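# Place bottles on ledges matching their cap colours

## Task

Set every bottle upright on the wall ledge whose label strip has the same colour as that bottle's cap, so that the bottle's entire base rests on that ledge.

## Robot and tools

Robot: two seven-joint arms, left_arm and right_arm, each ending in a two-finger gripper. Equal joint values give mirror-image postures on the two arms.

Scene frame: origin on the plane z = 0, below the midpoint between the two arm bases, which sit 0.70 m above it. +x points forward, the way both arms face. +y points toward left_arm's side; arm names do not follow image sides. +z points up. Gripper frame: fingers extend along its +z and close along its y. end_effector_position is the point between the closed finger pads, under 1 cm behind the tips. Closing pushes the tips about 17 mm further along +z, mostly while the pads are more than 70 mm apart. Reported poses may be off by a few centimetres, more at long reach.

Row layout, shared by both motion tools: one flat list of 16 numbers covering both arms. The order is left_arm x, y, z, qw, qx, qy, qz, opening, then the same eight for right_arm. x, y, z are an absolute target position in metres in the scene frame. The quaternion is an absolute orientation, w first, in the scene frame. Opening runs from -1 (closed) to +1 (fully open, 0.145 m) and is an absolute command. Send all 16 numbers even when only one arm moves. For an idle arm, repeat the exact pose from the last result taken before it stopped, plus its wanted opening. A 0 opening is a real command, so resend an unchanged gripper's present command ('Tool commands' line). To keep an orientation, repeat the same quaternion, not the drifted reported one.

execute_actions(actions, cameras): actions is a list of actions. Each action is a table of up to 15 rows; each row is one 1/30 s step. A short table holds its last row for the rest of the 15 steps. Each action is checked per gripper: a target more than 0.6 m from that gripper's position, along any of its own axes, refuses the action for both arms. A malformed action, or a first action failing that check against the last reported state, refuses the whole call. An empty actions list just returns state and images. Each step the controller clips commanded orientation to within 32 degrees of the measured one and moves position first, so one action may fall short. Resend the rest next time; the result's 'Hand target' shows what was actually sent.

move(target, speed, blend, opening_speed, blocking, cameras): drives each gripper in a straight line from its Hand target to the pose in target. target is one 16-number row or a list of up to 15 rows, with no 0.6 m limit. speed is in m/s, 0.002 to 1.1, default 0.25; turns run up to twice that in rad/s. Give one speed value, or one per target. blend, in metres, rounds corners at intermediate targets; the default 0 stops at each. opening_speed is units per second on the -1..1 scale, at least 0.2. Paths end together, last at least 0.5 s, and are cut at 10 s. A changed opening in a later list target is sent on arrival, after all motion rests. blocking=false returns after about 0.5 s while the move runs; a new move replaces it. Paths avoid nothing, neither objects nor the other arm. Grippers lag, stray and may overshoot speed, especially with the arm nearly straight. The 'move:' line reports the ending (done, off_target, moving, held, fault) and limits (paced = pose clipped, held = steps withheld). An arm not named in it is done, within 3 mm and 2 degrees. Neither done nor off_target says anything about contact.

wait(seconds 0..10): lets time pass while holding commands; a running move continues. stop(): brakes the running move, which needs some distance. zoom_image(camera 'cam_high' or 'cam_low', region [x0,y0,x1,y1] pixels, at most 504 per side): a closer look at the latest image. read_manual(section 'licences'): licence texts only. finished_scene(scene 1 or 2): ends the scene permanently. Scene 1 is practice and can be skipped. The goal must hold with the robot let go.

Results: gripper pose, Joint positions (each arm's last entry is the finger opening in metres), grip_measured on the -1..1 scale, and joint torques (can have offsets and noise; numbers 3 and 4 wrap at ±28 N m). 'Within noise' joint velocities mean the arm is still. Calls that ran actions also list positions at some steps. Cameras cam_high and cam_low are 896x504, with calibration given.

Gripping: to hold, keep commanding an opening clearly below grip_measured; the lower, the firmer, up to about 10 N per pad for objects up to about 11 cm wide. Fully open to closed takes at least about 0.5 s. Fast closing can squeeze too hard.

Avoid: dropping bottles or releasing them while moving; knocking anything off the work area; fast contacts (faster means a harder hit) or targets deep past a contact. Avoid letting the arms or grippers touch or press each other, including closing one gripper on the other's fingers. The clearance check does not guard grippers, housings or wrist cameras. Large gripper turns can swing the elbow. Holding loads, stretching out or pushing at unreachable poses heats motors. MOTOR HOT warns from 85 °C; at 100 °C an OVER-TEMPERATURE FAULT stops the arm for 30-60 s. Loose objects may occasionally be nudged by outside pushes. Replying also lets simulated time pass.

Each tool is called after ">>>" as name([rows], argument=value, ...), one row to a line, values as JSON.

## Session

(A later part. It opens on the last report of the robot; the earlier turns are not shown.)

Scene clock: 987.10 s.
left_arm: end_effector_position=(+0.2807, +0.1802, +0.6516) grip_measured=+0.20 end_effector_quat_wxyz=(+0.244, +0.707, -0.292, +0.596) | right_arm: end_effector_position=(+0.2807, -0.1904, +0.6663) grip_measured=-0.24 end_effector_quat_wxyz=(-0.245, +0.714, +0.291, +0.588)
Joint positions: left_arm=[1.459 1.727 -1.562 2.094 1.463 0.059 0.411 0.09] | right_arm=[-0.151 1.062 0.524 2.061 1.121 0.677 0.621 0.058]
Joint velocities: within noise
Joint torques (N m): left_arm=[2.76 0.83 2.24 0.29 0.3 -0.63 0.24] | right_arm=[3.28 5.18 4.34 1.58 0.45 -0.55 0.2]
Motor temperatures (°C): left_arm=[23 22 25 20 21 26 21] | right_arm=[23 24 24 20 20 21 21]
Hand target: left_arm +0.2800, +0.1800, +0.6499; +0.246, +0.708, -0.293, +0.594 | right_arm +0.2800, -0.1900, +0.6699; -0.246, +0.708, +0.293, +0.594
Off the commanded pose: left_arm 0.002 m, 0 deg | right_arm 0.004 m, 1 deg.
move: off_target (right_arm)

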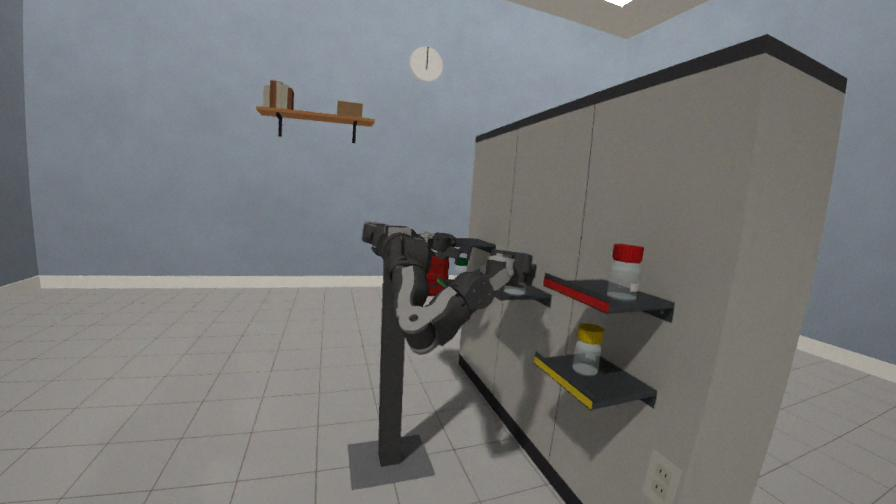

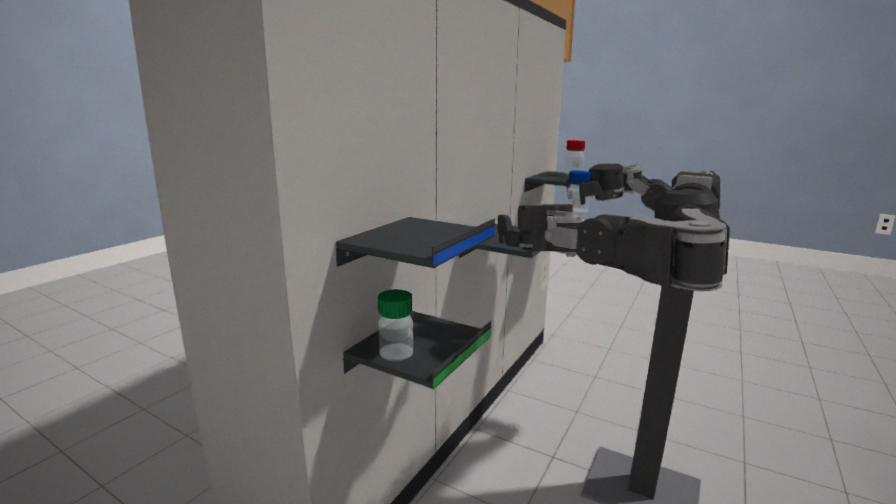

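>>> move([
  [0.28,0.18,0.65,0.246,0.7078,-0.2932,0.5939,0.2,0.34,-0.08,0.685,-0.246,0.7078,0.2932,0.5939,-0.6],
  [0.28,0.18,0.65,0.246,0.7078,-0.2932,0.5939,0.2,0.373,0.0,0.655,-0.246,0.7078,0.2932,0.5939,-0.6],
  [0.28,0.18,0.65,0.246,0.7078,-0.2932,0.5939,0.2,0.373,0.0,0.635,-0.246,0.7078,0.2932,0.5939,-0.6],
], speed=[0.15,0.15,0.05])

>>> move([
  [0.28,0.18,0.65,0.246,0.7078,-0.2932,0.5939,0.2,0.373,0.0,0.631,-0.246,0.7078,0.2932,0.5939,-0.6],
], speed=0.05)

Scene clock: 1001.03 s.
left_arm: end_effector_position=(+0.2807, +0.1802, +0.6516) grip_measured=+0.20 end_effector_quat_wxyz=(+0.244, +0.707, -0.292, +0.596) | right_arm: end_effector_position=(+0.3733, -0.0013, +0.6324) grip_measured=-0.24 end_effector_quat_wxyz=(-0.242, +0.713, +0.293, +0.590)
Joint positions: left_arm=[1.459 1.727 -1.562 2.094 1.463 0.059 0.411 0.09] | right_arm=[0.779 0.493 -0.688 1.838 0.958 0.692 -0.093 0.058]
Joint velocities: within noise
Joint torques (N m): left_arm=[2.76 0.83 2.24 0.29 0.3 -0.63 0.24] | right_arm=[6.11 -0.04 3.15 2.5 -0.01 -0.82 0.18]
Motor temperatures (°C): left_arm=[23 22 25 20 21 26 21] | right_arm=[23 24 24 20 20 21 21]
Hand target: left_arm +0.2800, +0.1800, +0.6499; +0.246, +0.708, -0.293, +0.594 | right_arm +0.3730, -0.0001, +0.6349; -0.246, +0.708, +0.293, +0.594
Off the commanded pose: left_arm 0.002 m, 0 deg | right_arm 0.003 m, 1 deg.
move: done

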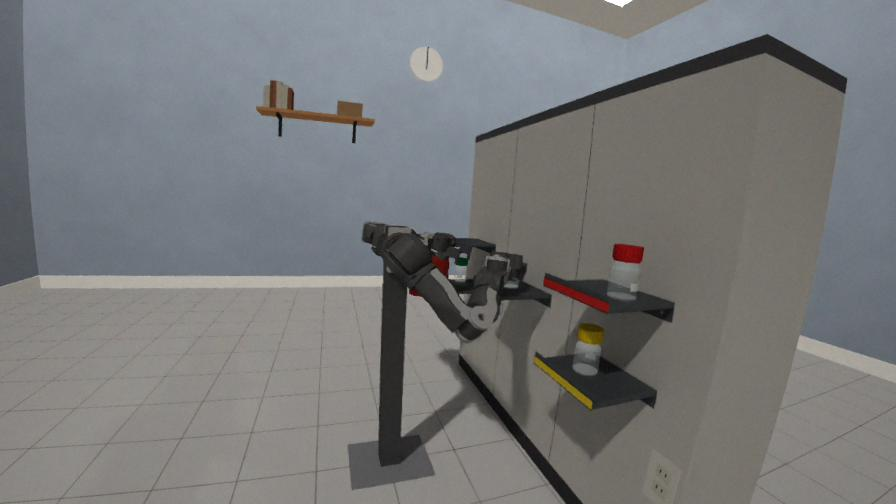

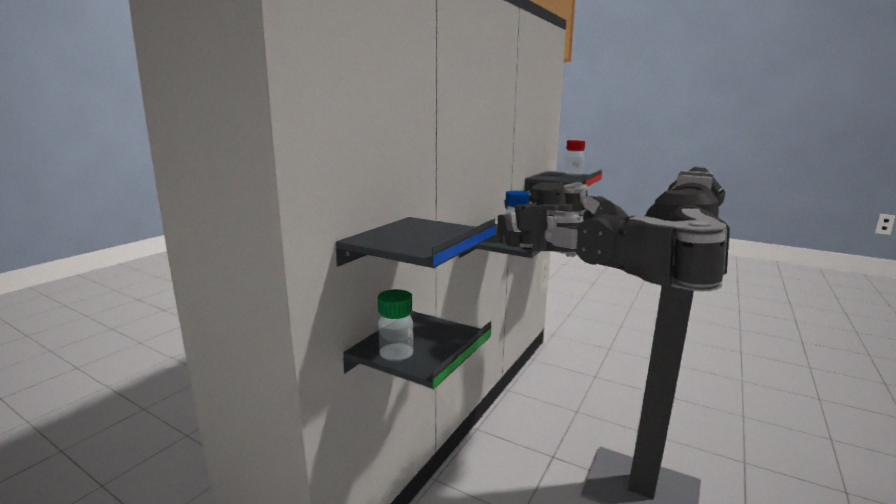

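Scene clock: 1001.73 s.
left_arm: end_effector_position=(+0.2807, +0.1802, +0.6516) grip_measured=+0.20 end_effector_quat_wxyz=(+0.244, +0.707, -0.292, +0.596) | right_arm: end_effector_position=(+0.3733, -0.0010, +0.6316) grip_measured=-0.24 end_effector_quat_wxyz=(-0.244, +0.709, +0.292, +0.593)
Joint positions: left_arm=[1.459 1.727 -1.562 2.094 1.463 0.059 0.411 0.09] | right_arm=[0.77 0.492 -0.688 1.836 0.946 0.674 -0.085 0.058]
Joint velocities: within noise
Joint torques (N m): left_arm=[2.76 0.83 2.25 0.29 0.3 -0.63 0.24] | right_arm=[5.53 0.25 2.43 2.02 -0.05 -0.7 0.19]
Motor temperatures (°C): left_arm=[23 22 25 20 21 26 21] | right_arm=[23 24 24 20 20 21 21]
Hand target: left_arm +0.2800, +0.1800, +0.6499; +0.246, +0.708, -0.293, +0.594 | right_arm +0.3730, +0.0000, +0.6310; -0.246, +0.708, +0.293, +0.594
Off the commanded pose: left_arm 0.002 m, 0 deg | right_arm 0.001 m, 0 deg.
move: done

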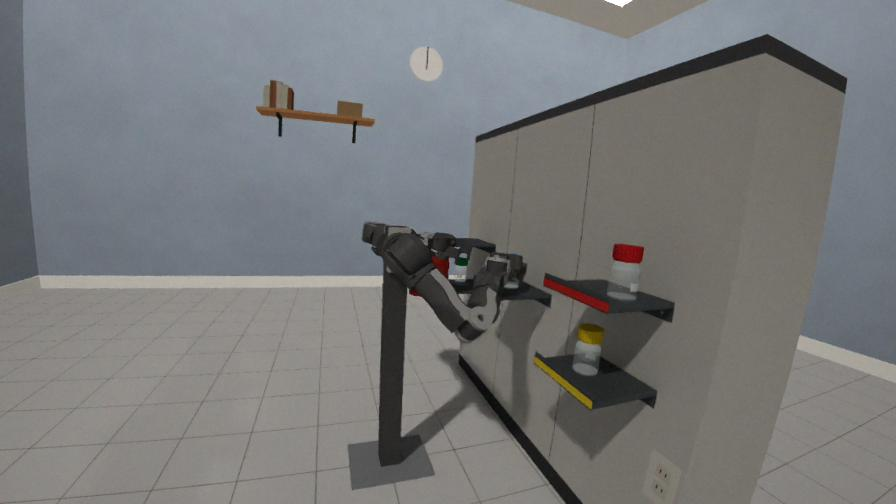

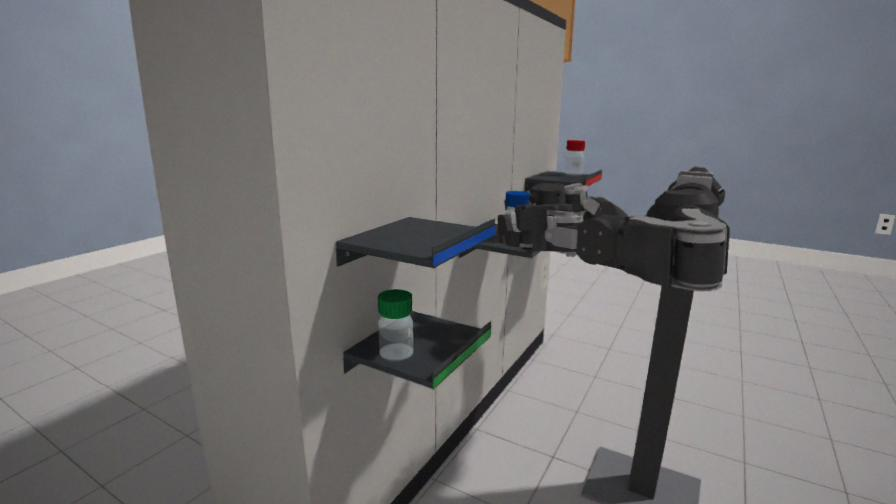

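>>> move([
  [0.28,0.18,0.65,0.246,0.7078,-0.2932,0.5939,0.2,0.373,0.0,0.632,-0.246,0.7078,0.2932,0.5939,0.2],
  [0.29,0.085,0.65,0.246,0.7078,-0.2932,0.5939,0.3,0.3,-0.075,0.645,-0.246,0.7078,0.2932,0.5939,0.2],
  [0.30,0.075,0.648,0.246,0.7078,-0.2932,0.5939,0.3,0.29,-0.19,0.645,-0.246,0.7078,0.2932,0.5939,0.2],
  [0.374,0.001,0.632,0.246,0.7078,-0.2932,0.5939,0.3,0.29,-0.19,0.645,-0.246,0.7078,0.2932,0.5939,0.2],
], speed=[0.05,0.15,0.15,0.12], opening_speed=0.7)

>>> zoom_image(camera="cam_high", region=[450, 210, 590, 320])

>>> zoom_image(camera="cam_low", region=[450, 150, 610, 270])

Scene clock: 1018.80 s.
left_arm: end_effector_position=(+0.3740, +0.0003, +0.6351) grip_measured=+0.30 end_effector_quat_wxyz=(+0.247, +0.705, -0.294, +0.596) | right_arm: end_effector_position=(+0.2904, -0.1902, +0.6439) grip_measured=+0.20 end_effector_quat_wxyz=(-0.246, +0.710, +0.291, +0.592)
Joint positions: left_arm=[1.434 0.755 -1.562 1.831 1.499 0.106 -0.291 0.098] | right_arm=[-0.298 1.178 0.448 2.015 1.182 0.423 0.555 0.09]
Joint velocities: within noise
Joint torques (N m): left_arm=[7.5 0.57 2.77 0.85 -0.05 -0.69 0.05] | right_arm=[2.49 5.42 4.4 1.47 0.35 -0.46 0.17]
Motor temperatures (°C): left_arm=[23 22 25 20 21 25 21] | right_arm=[24 24 24 20 20 21 21]
Hand target: left_arm +0.3740, +0.0010, +0.6321; +0.246, +0.708, -0.293, +0.594 | right_arm +0.2900, -0.1900, +0.6451; -0.246, +0.708, +0.293, +0.594
Off the commanded pose: left_arm 0.003 m, 0 deg | right_arm 0.001 m, 0 deg.
move: done

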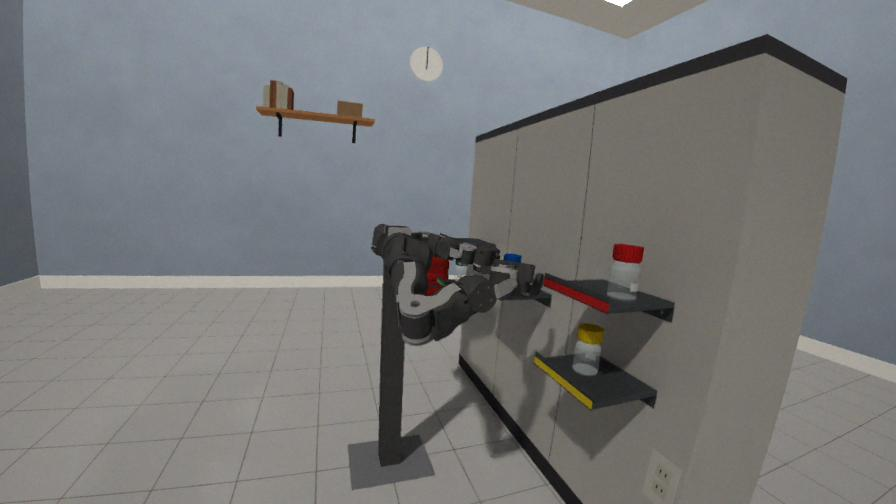

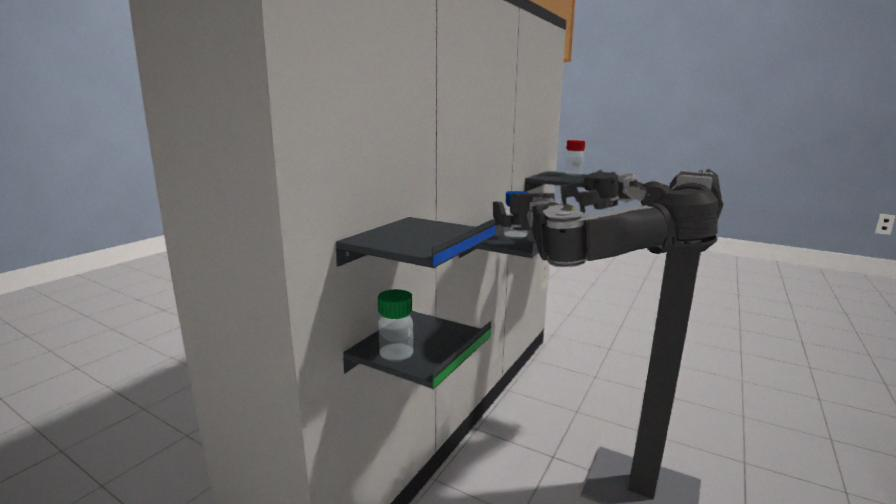

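Scaled by 3.600 from the camera's 896x504 image, which has a finer 1280x720 frame.

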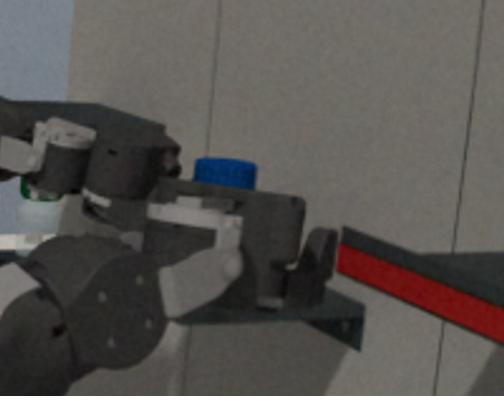

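Scaled by 3.150 from the camera's 896x504 image, which has a finer 1280x720 frame.

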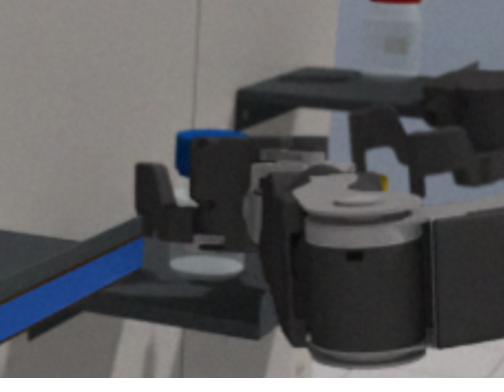

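>>> move([
  [0.374,0.001,0.632,0.246,0.7078,-0.2932,0.5939,-0.6,0.29,-0.19,0.645,-0.246,0.7078,0.2932,0.5939,0.2],
  [0.374,0.001,0.68,0.246,0.7078,-0.2932,0.5939,-0.6,0.29,-0.19,0.645,-0.246,0.7078,0.2932,0.5939,0.2],
  [0.28,0.16,0.75,0.246,0.7078,-0.2932,0.5939,-0.6,0.29,-0.19,0.645,-0.246,0.7078,0.2932,0.5939,0.2],
  [0.24,0.31,0.79,0.1116,0.7545,-0.133,0.633,-0.6,0.29,-0.19,0.645,-0.246,0.7078,0.2932,0.5939,0.2],
  [0.24,0.41,0.785,0.05,0.7645,-0.05,0.6415,-0.6,0.29,-0.19,0.645,-0.246,0.7078,0.2932,0.5939,0.2],
], speed=[0.1,0.12,0.18,0.18,0.18], opening_speed=0.7)

>>> move([
  [0.37,0.425,0.765,0,0.7661,0,0.6428,-0.6,0.29,-0.19,0.645,-0.246,0.7078,0.2932,0.5939,0.2],
  [0.37,0.425,0.742,0,0.7661,0,0.6428,-0.6,0.29,-0.19,0.645,-0.246,0.7078,0.2932,0.5939,0.2],
], speed=[0.15,0.06])

>>> zoom_image(camera="cam_low", region=[330, 150, 510, 270])

Scene clock: 1045.13 s.
left_arm: end_effector_position=(+0.2404, +0.4114, +0.7827) grip_measured=-0.24 end_effector_quat_wxyz=(+0.045, +0.718, -0.080, +0.690) | right_arm: end_effector_position=(+0.2905, -0.1902, +0.6439) grip_measured=+0.20 end_effector_quat_wxyz=(-0.246, +0.710, +0.291, +0.592)
Joint positions: left_arm=[-0.711 1.21 1.573 1.549 1.071 0.782 0.794 0.057] | right_arm=[-0.298 1.178 0.448 2.015 1.182 0.423 0.555 0.09]
Joint velocities: within noise
Joint torques (N m): left_arm=[2.28 7.48 2.56 1.11 0.44 -0.36 0.19] | right_arm=[2.49 5.5 4.34 1.47 0.34 -0.46 0.19]
Motor temperatures (°C): left_arm=[25 22 26 20 21 26 21] | right_arm=[23 24 24 20 20 21 21]
Hand target: left_arm +0.2403, +0.4102, +0.7846; +0.047, +0.716, -0.083, +0.691 | right_arm +0.2900, -0.1900, +0.6450; -0.246, +0.708, +0.293, +0.594
Off the commanded pose: left_arm 0.003 m, 8 deg | right_arm 0.001 m, 0 deg.
joint sent to its limit (left arm) — joint 3 (upper arm roll), upper limit; joint 6 (wrist pitch), upper limit. The joint targets are off in orientation, not in position.
move: off_target (left_arm)

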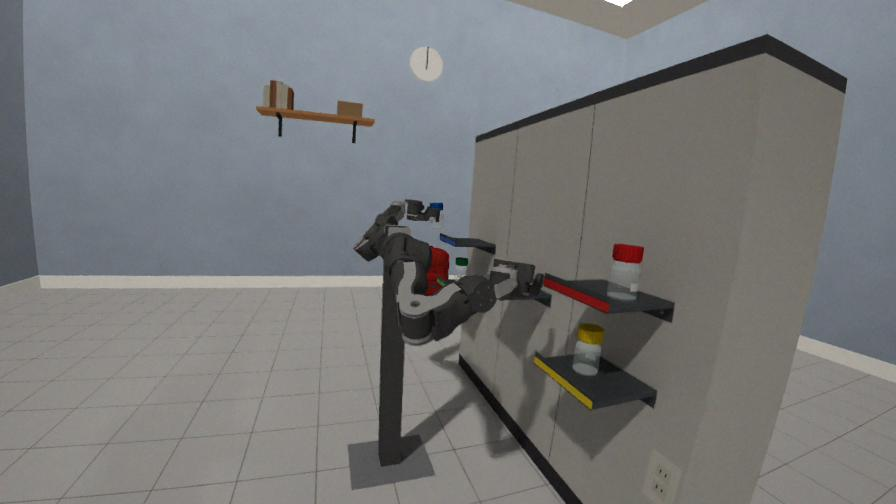

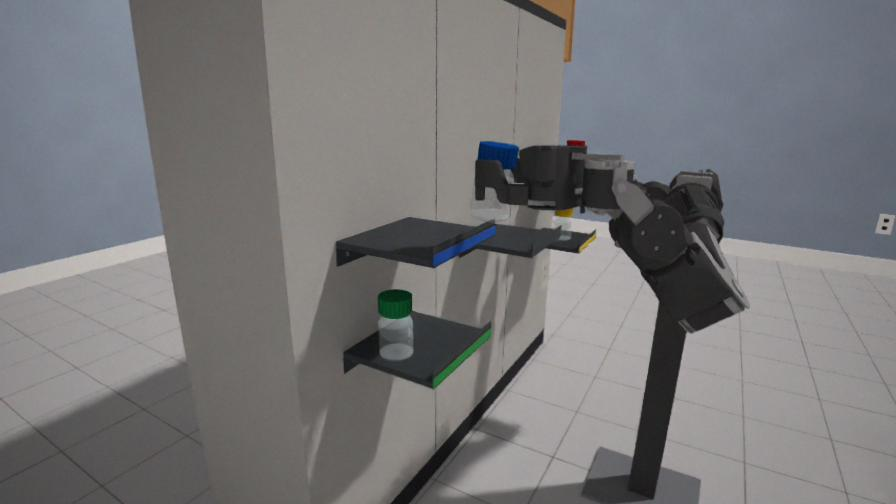

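Scene clock: 1046.83 s.
left_arm: end_effector_position=(+0.3700, +0.4240, +0.7403) grip_measured=-0.24 end_effector_quat_wxyz=(+0.001, +0.770, -0.002, +0.638) | right_arm: end_effector_position=(+0.2905, -0.1902, +0.6439) grip_measured=+0.20 end_effector_quat_wxyz=(-0.246, +0.710, +0.291, +0.592)
Joint positions: left_arm=[-0.851 1.633 1.159 1.272 1.465 0.485 0.278 0.057] | right_arm=[-0.298 1.178 0.448 2.015 1.182 0.423 0.555 0.09]
Joint velocities: within noise
Joint torques (N m): left_arm=[5.13 5.5 3.44 0.53 0.37 -0.95 -0.04] | right_arm=[2.55 5.37 4.29 1.31 0.35 -0.42 0.18]
Motor temperatures (°C): left_arm=[25 22 26 20 21 26 21] | right_arm=[23 24 24 20 20 21 21]
Hand target: left_arm +0.3700, +0.4250, +0.7421; +0.000, +0.766, +0.000, +0.643 | right_arm +0.2900, -0.1900, +0.6450; -0.246, +0.708, +0.293, +0.594
Off the commanded pose: left_arm 0.002 m, 1 deg | right_arm 0.001 m, 0 deg.
move: done

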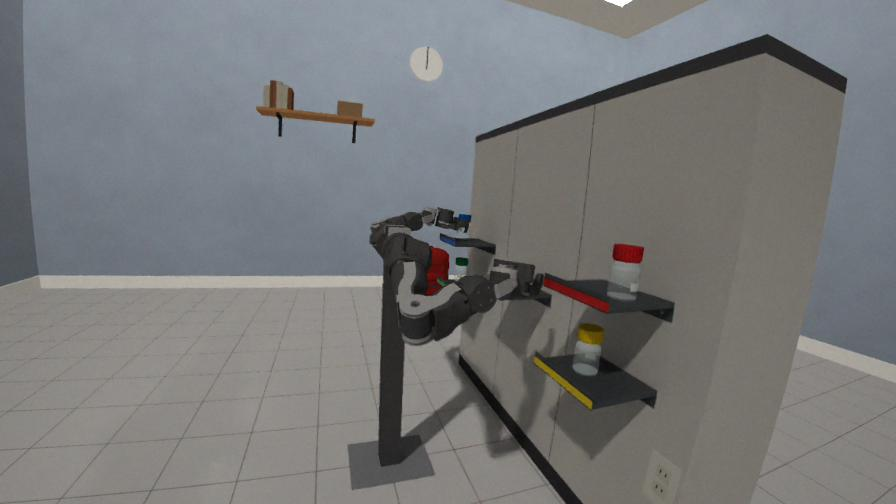

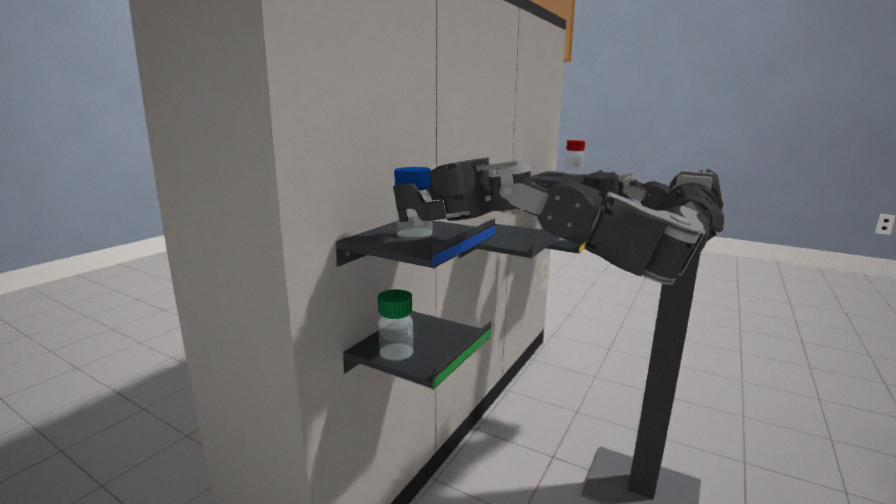

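Scaled by 2.800 from the camera's 896x504 image, which has a finer 1280x720 frame.

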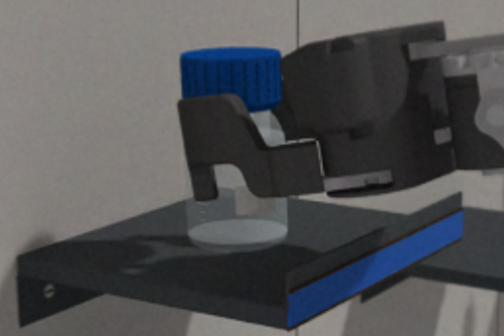

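>>> move([
  [0.37,0.425,0.736,0,0.7661,0,0.6428,-0.6,0.29,-0.19,0.645,-0.246,0.7078,0.2932,0.5939,0.2],
], speed=0.04, cameras=[])

>>> move([
  [0.37,0.425,0.731,0,0.7661,0,0.6428,-0.6,0.29,-0.19,0.645,-0.246,0.7078,0.2932,0.5939,0.2],
], speed=0.04, cameras=[])

Scene clock: 1068.63 s.
left_arm: end_effector_position=(+0.3703, +0.4237, +0.7360) grip_measured=-0.24 end_effector_quat_wxyz=(+0.001, +0.768, -0.003, +0.640) | right_arm: end_effector_position=(+0.2905, -0.1902, +0.6439) grip_measured=+0.20 end_effector_quat_wxyz=(-0.246, +0.710, +0.291, +0.592)
Joint positions: left_arm=[-0.869 1.626 1.159 1.28 1.468 0.462 0.275 0.057] | right_arm=[-0.298 1.178 0.448 2.015 1.182 0.423 0.555 0.09]
Joint velocities: within noise
Joint torques (N m): left_arm=[4.73 4.97 3.17 0.79 0.37 -0.9 -0.06] | right_arm=[2.49 5.39 4.3 1.4 0.33 -0.45 0.2]
Motor temperatures (°C): left_arm=[24 23 27 20 21 26 21] | right_arm=[22 25 24 20 20 21 21]
Hand target: left_arm +0.3700, +0.4251, +0.7360; +0.000, +0.766, +0.000, +0.643 | right_arm +0.2900, -0.1900, +0.6450; -0.246, +0.708, +0.293, +0.594
Off the commanded pose: left_arm 0.001 m, 1 deg | right_arm 0.001 m, 0 deg.
move: done
No camera images: "cameras" was empty.

Scene clock: 1069.33 s.
left_arm: end_effector_position=(+0.3705, +0.4235, +0.7352) grip_measured=-0.24 end_effector_quat_wxyz=(+0.001, +0.763, -0.003, +0.646) | right_arm: end_effector_position=(+0.2905, -0.1902, +0.6439) grip_measured=+0.20 end_effector_quat_wxyz=(-0.246, +0.710, +0.291, +0.592)
Joint positions: left_arm=[-0.88 1.619 1.159 1.288 1.473 0.434 0.272 0.057] | right_arm=[-0.298 1.178 0.448 2.015 1.182 0.423 0.555 0.09]
Joint velocities: within noise
Joint torques (N m): left_arm=[3.97 4.81 2.52 0.81 0.32 -0.58 -0.04] | right_arm=[2.44 5.39 4.25 1.42 0.36 -0.46 0.17]
Motor temperatures (°C): left_arm=[24 23 27 20 21 26 21] | right_arm=[22 25 24 20 20 21 21]
Hand target: left_arm +0.3700, +0.4249, +0.7310; +0.000, +0.766, +0.000, +0.643 | right_arm +0.2900, -0.1900, +0.6450; -0.246, +0.708, +0.293, +0.594
Off the commanded pose: left_arm 0.004 m, 1 deg | right_arm 0.001 m, 0 deg.
move: off_target (left_arm)
No camera images: "cameras" was empty.

>>> move([
  [0.37,0.424,0.735,0,0.7661,0,0.6428,-0.6,0.29,-0.19,0.645,-0.246,0.7078,0.2932,0.5939,0.2],
  [0.37,0.424,0.735,0,0.7661,0,0.6428,0.2,0.29,-0.19,0.645,-0.246,0.7078,0.2932,0.5939,0.2],
  [0.25,0.424,0.755,0,0.7661,0,0.6428,0.2,0.29,-0.19,0.645,-0.246,0.7078,0.2932,0.5939,0.2],
], speed=[0.05,0.15,0.15], opening_speed=0.7)

Scene clock: 1081.77 s.
left_arm: end_effector_position=(+0.2497, +0.4253, +0.7550) grip_measured=+0.20 end_effector_quat_wxyz=(-0.004, +0.749, -0.005, +0.663) | right_arm: end_effector_position=(+0.2905, -0.1902, +0.6439) grip_measured=+0.20 end_effector_quat_wxyz=(-0.246, +0.710, +0.291, +0.592)
Joint positions: left_arm=[-0.853 1.165 1.577 1.648 1.209 0.781 0.486 0.09] | right_arm=[-0.298 1.178 0.448 2.015 1.182 0.423 0.555 0.09]
Joint velocities: within noise
Joint torques (N m): left_arm=[1.6 6.11 2.29 1.26 0.24 -0.49 0.24] | right_arm=[2.57 5.47 4.37 1.42 0.35 -0.46 0.17]
Motor temperatures (°C): left_arm=[24 23 26 20 21 26 21] | right_arm=[22 25 24 20 20 21 21]
Hand target: left_arm +0.2502, +0.4240, +0.7547; -0.002, +0.750, -0.007, +0.662 | right_arm +0.2900, -0.1900, +0.6450; -0.246, +0.708, +0.293, +0.594
Off the commanded pose: left_arm 0.001 m, 3 deg | right_arm 0.001 m, 0 deg.
joint read past its limit (left arm) — joint 3 (upper arm roll), upper limit.
joint sent to its limit (left arm) — joint 3 (upper arm roll), upper limit; joint 6 (wrist pitch), upper limit. The joint targets are off in orientation, not in position.
move: off_target (left_arm)

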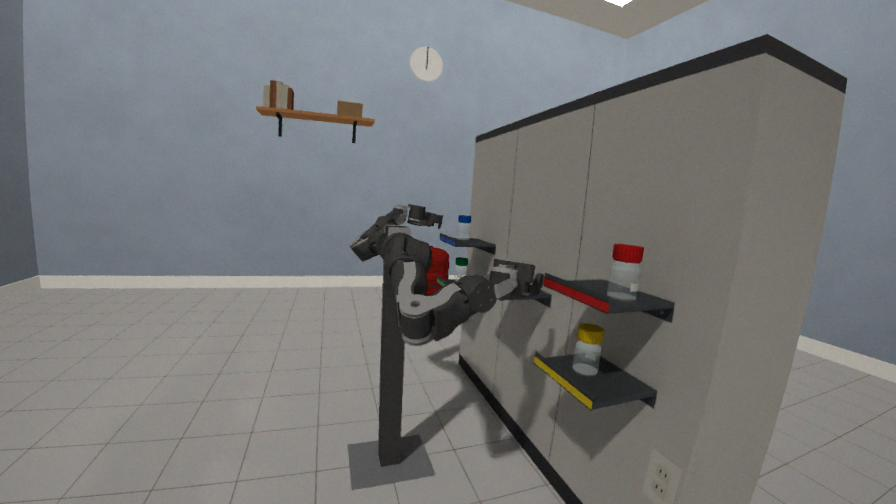

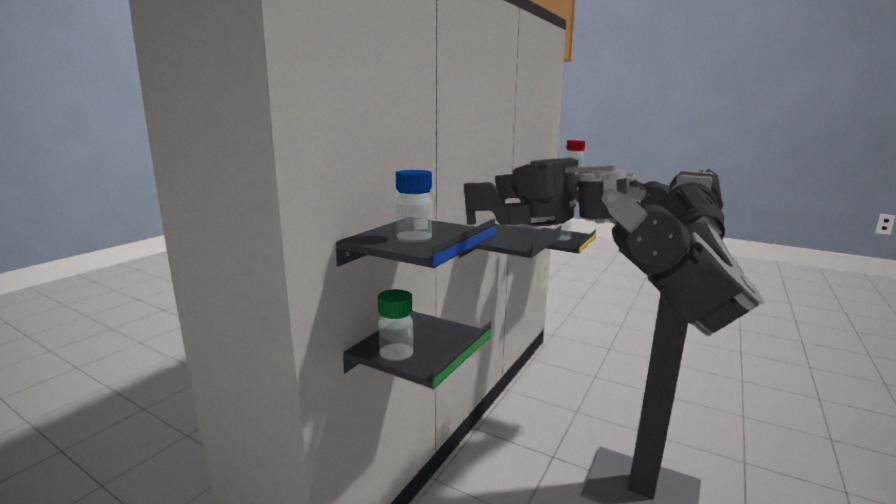

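>>> finished_scene(scene=1)

The scene is finished: the task was done.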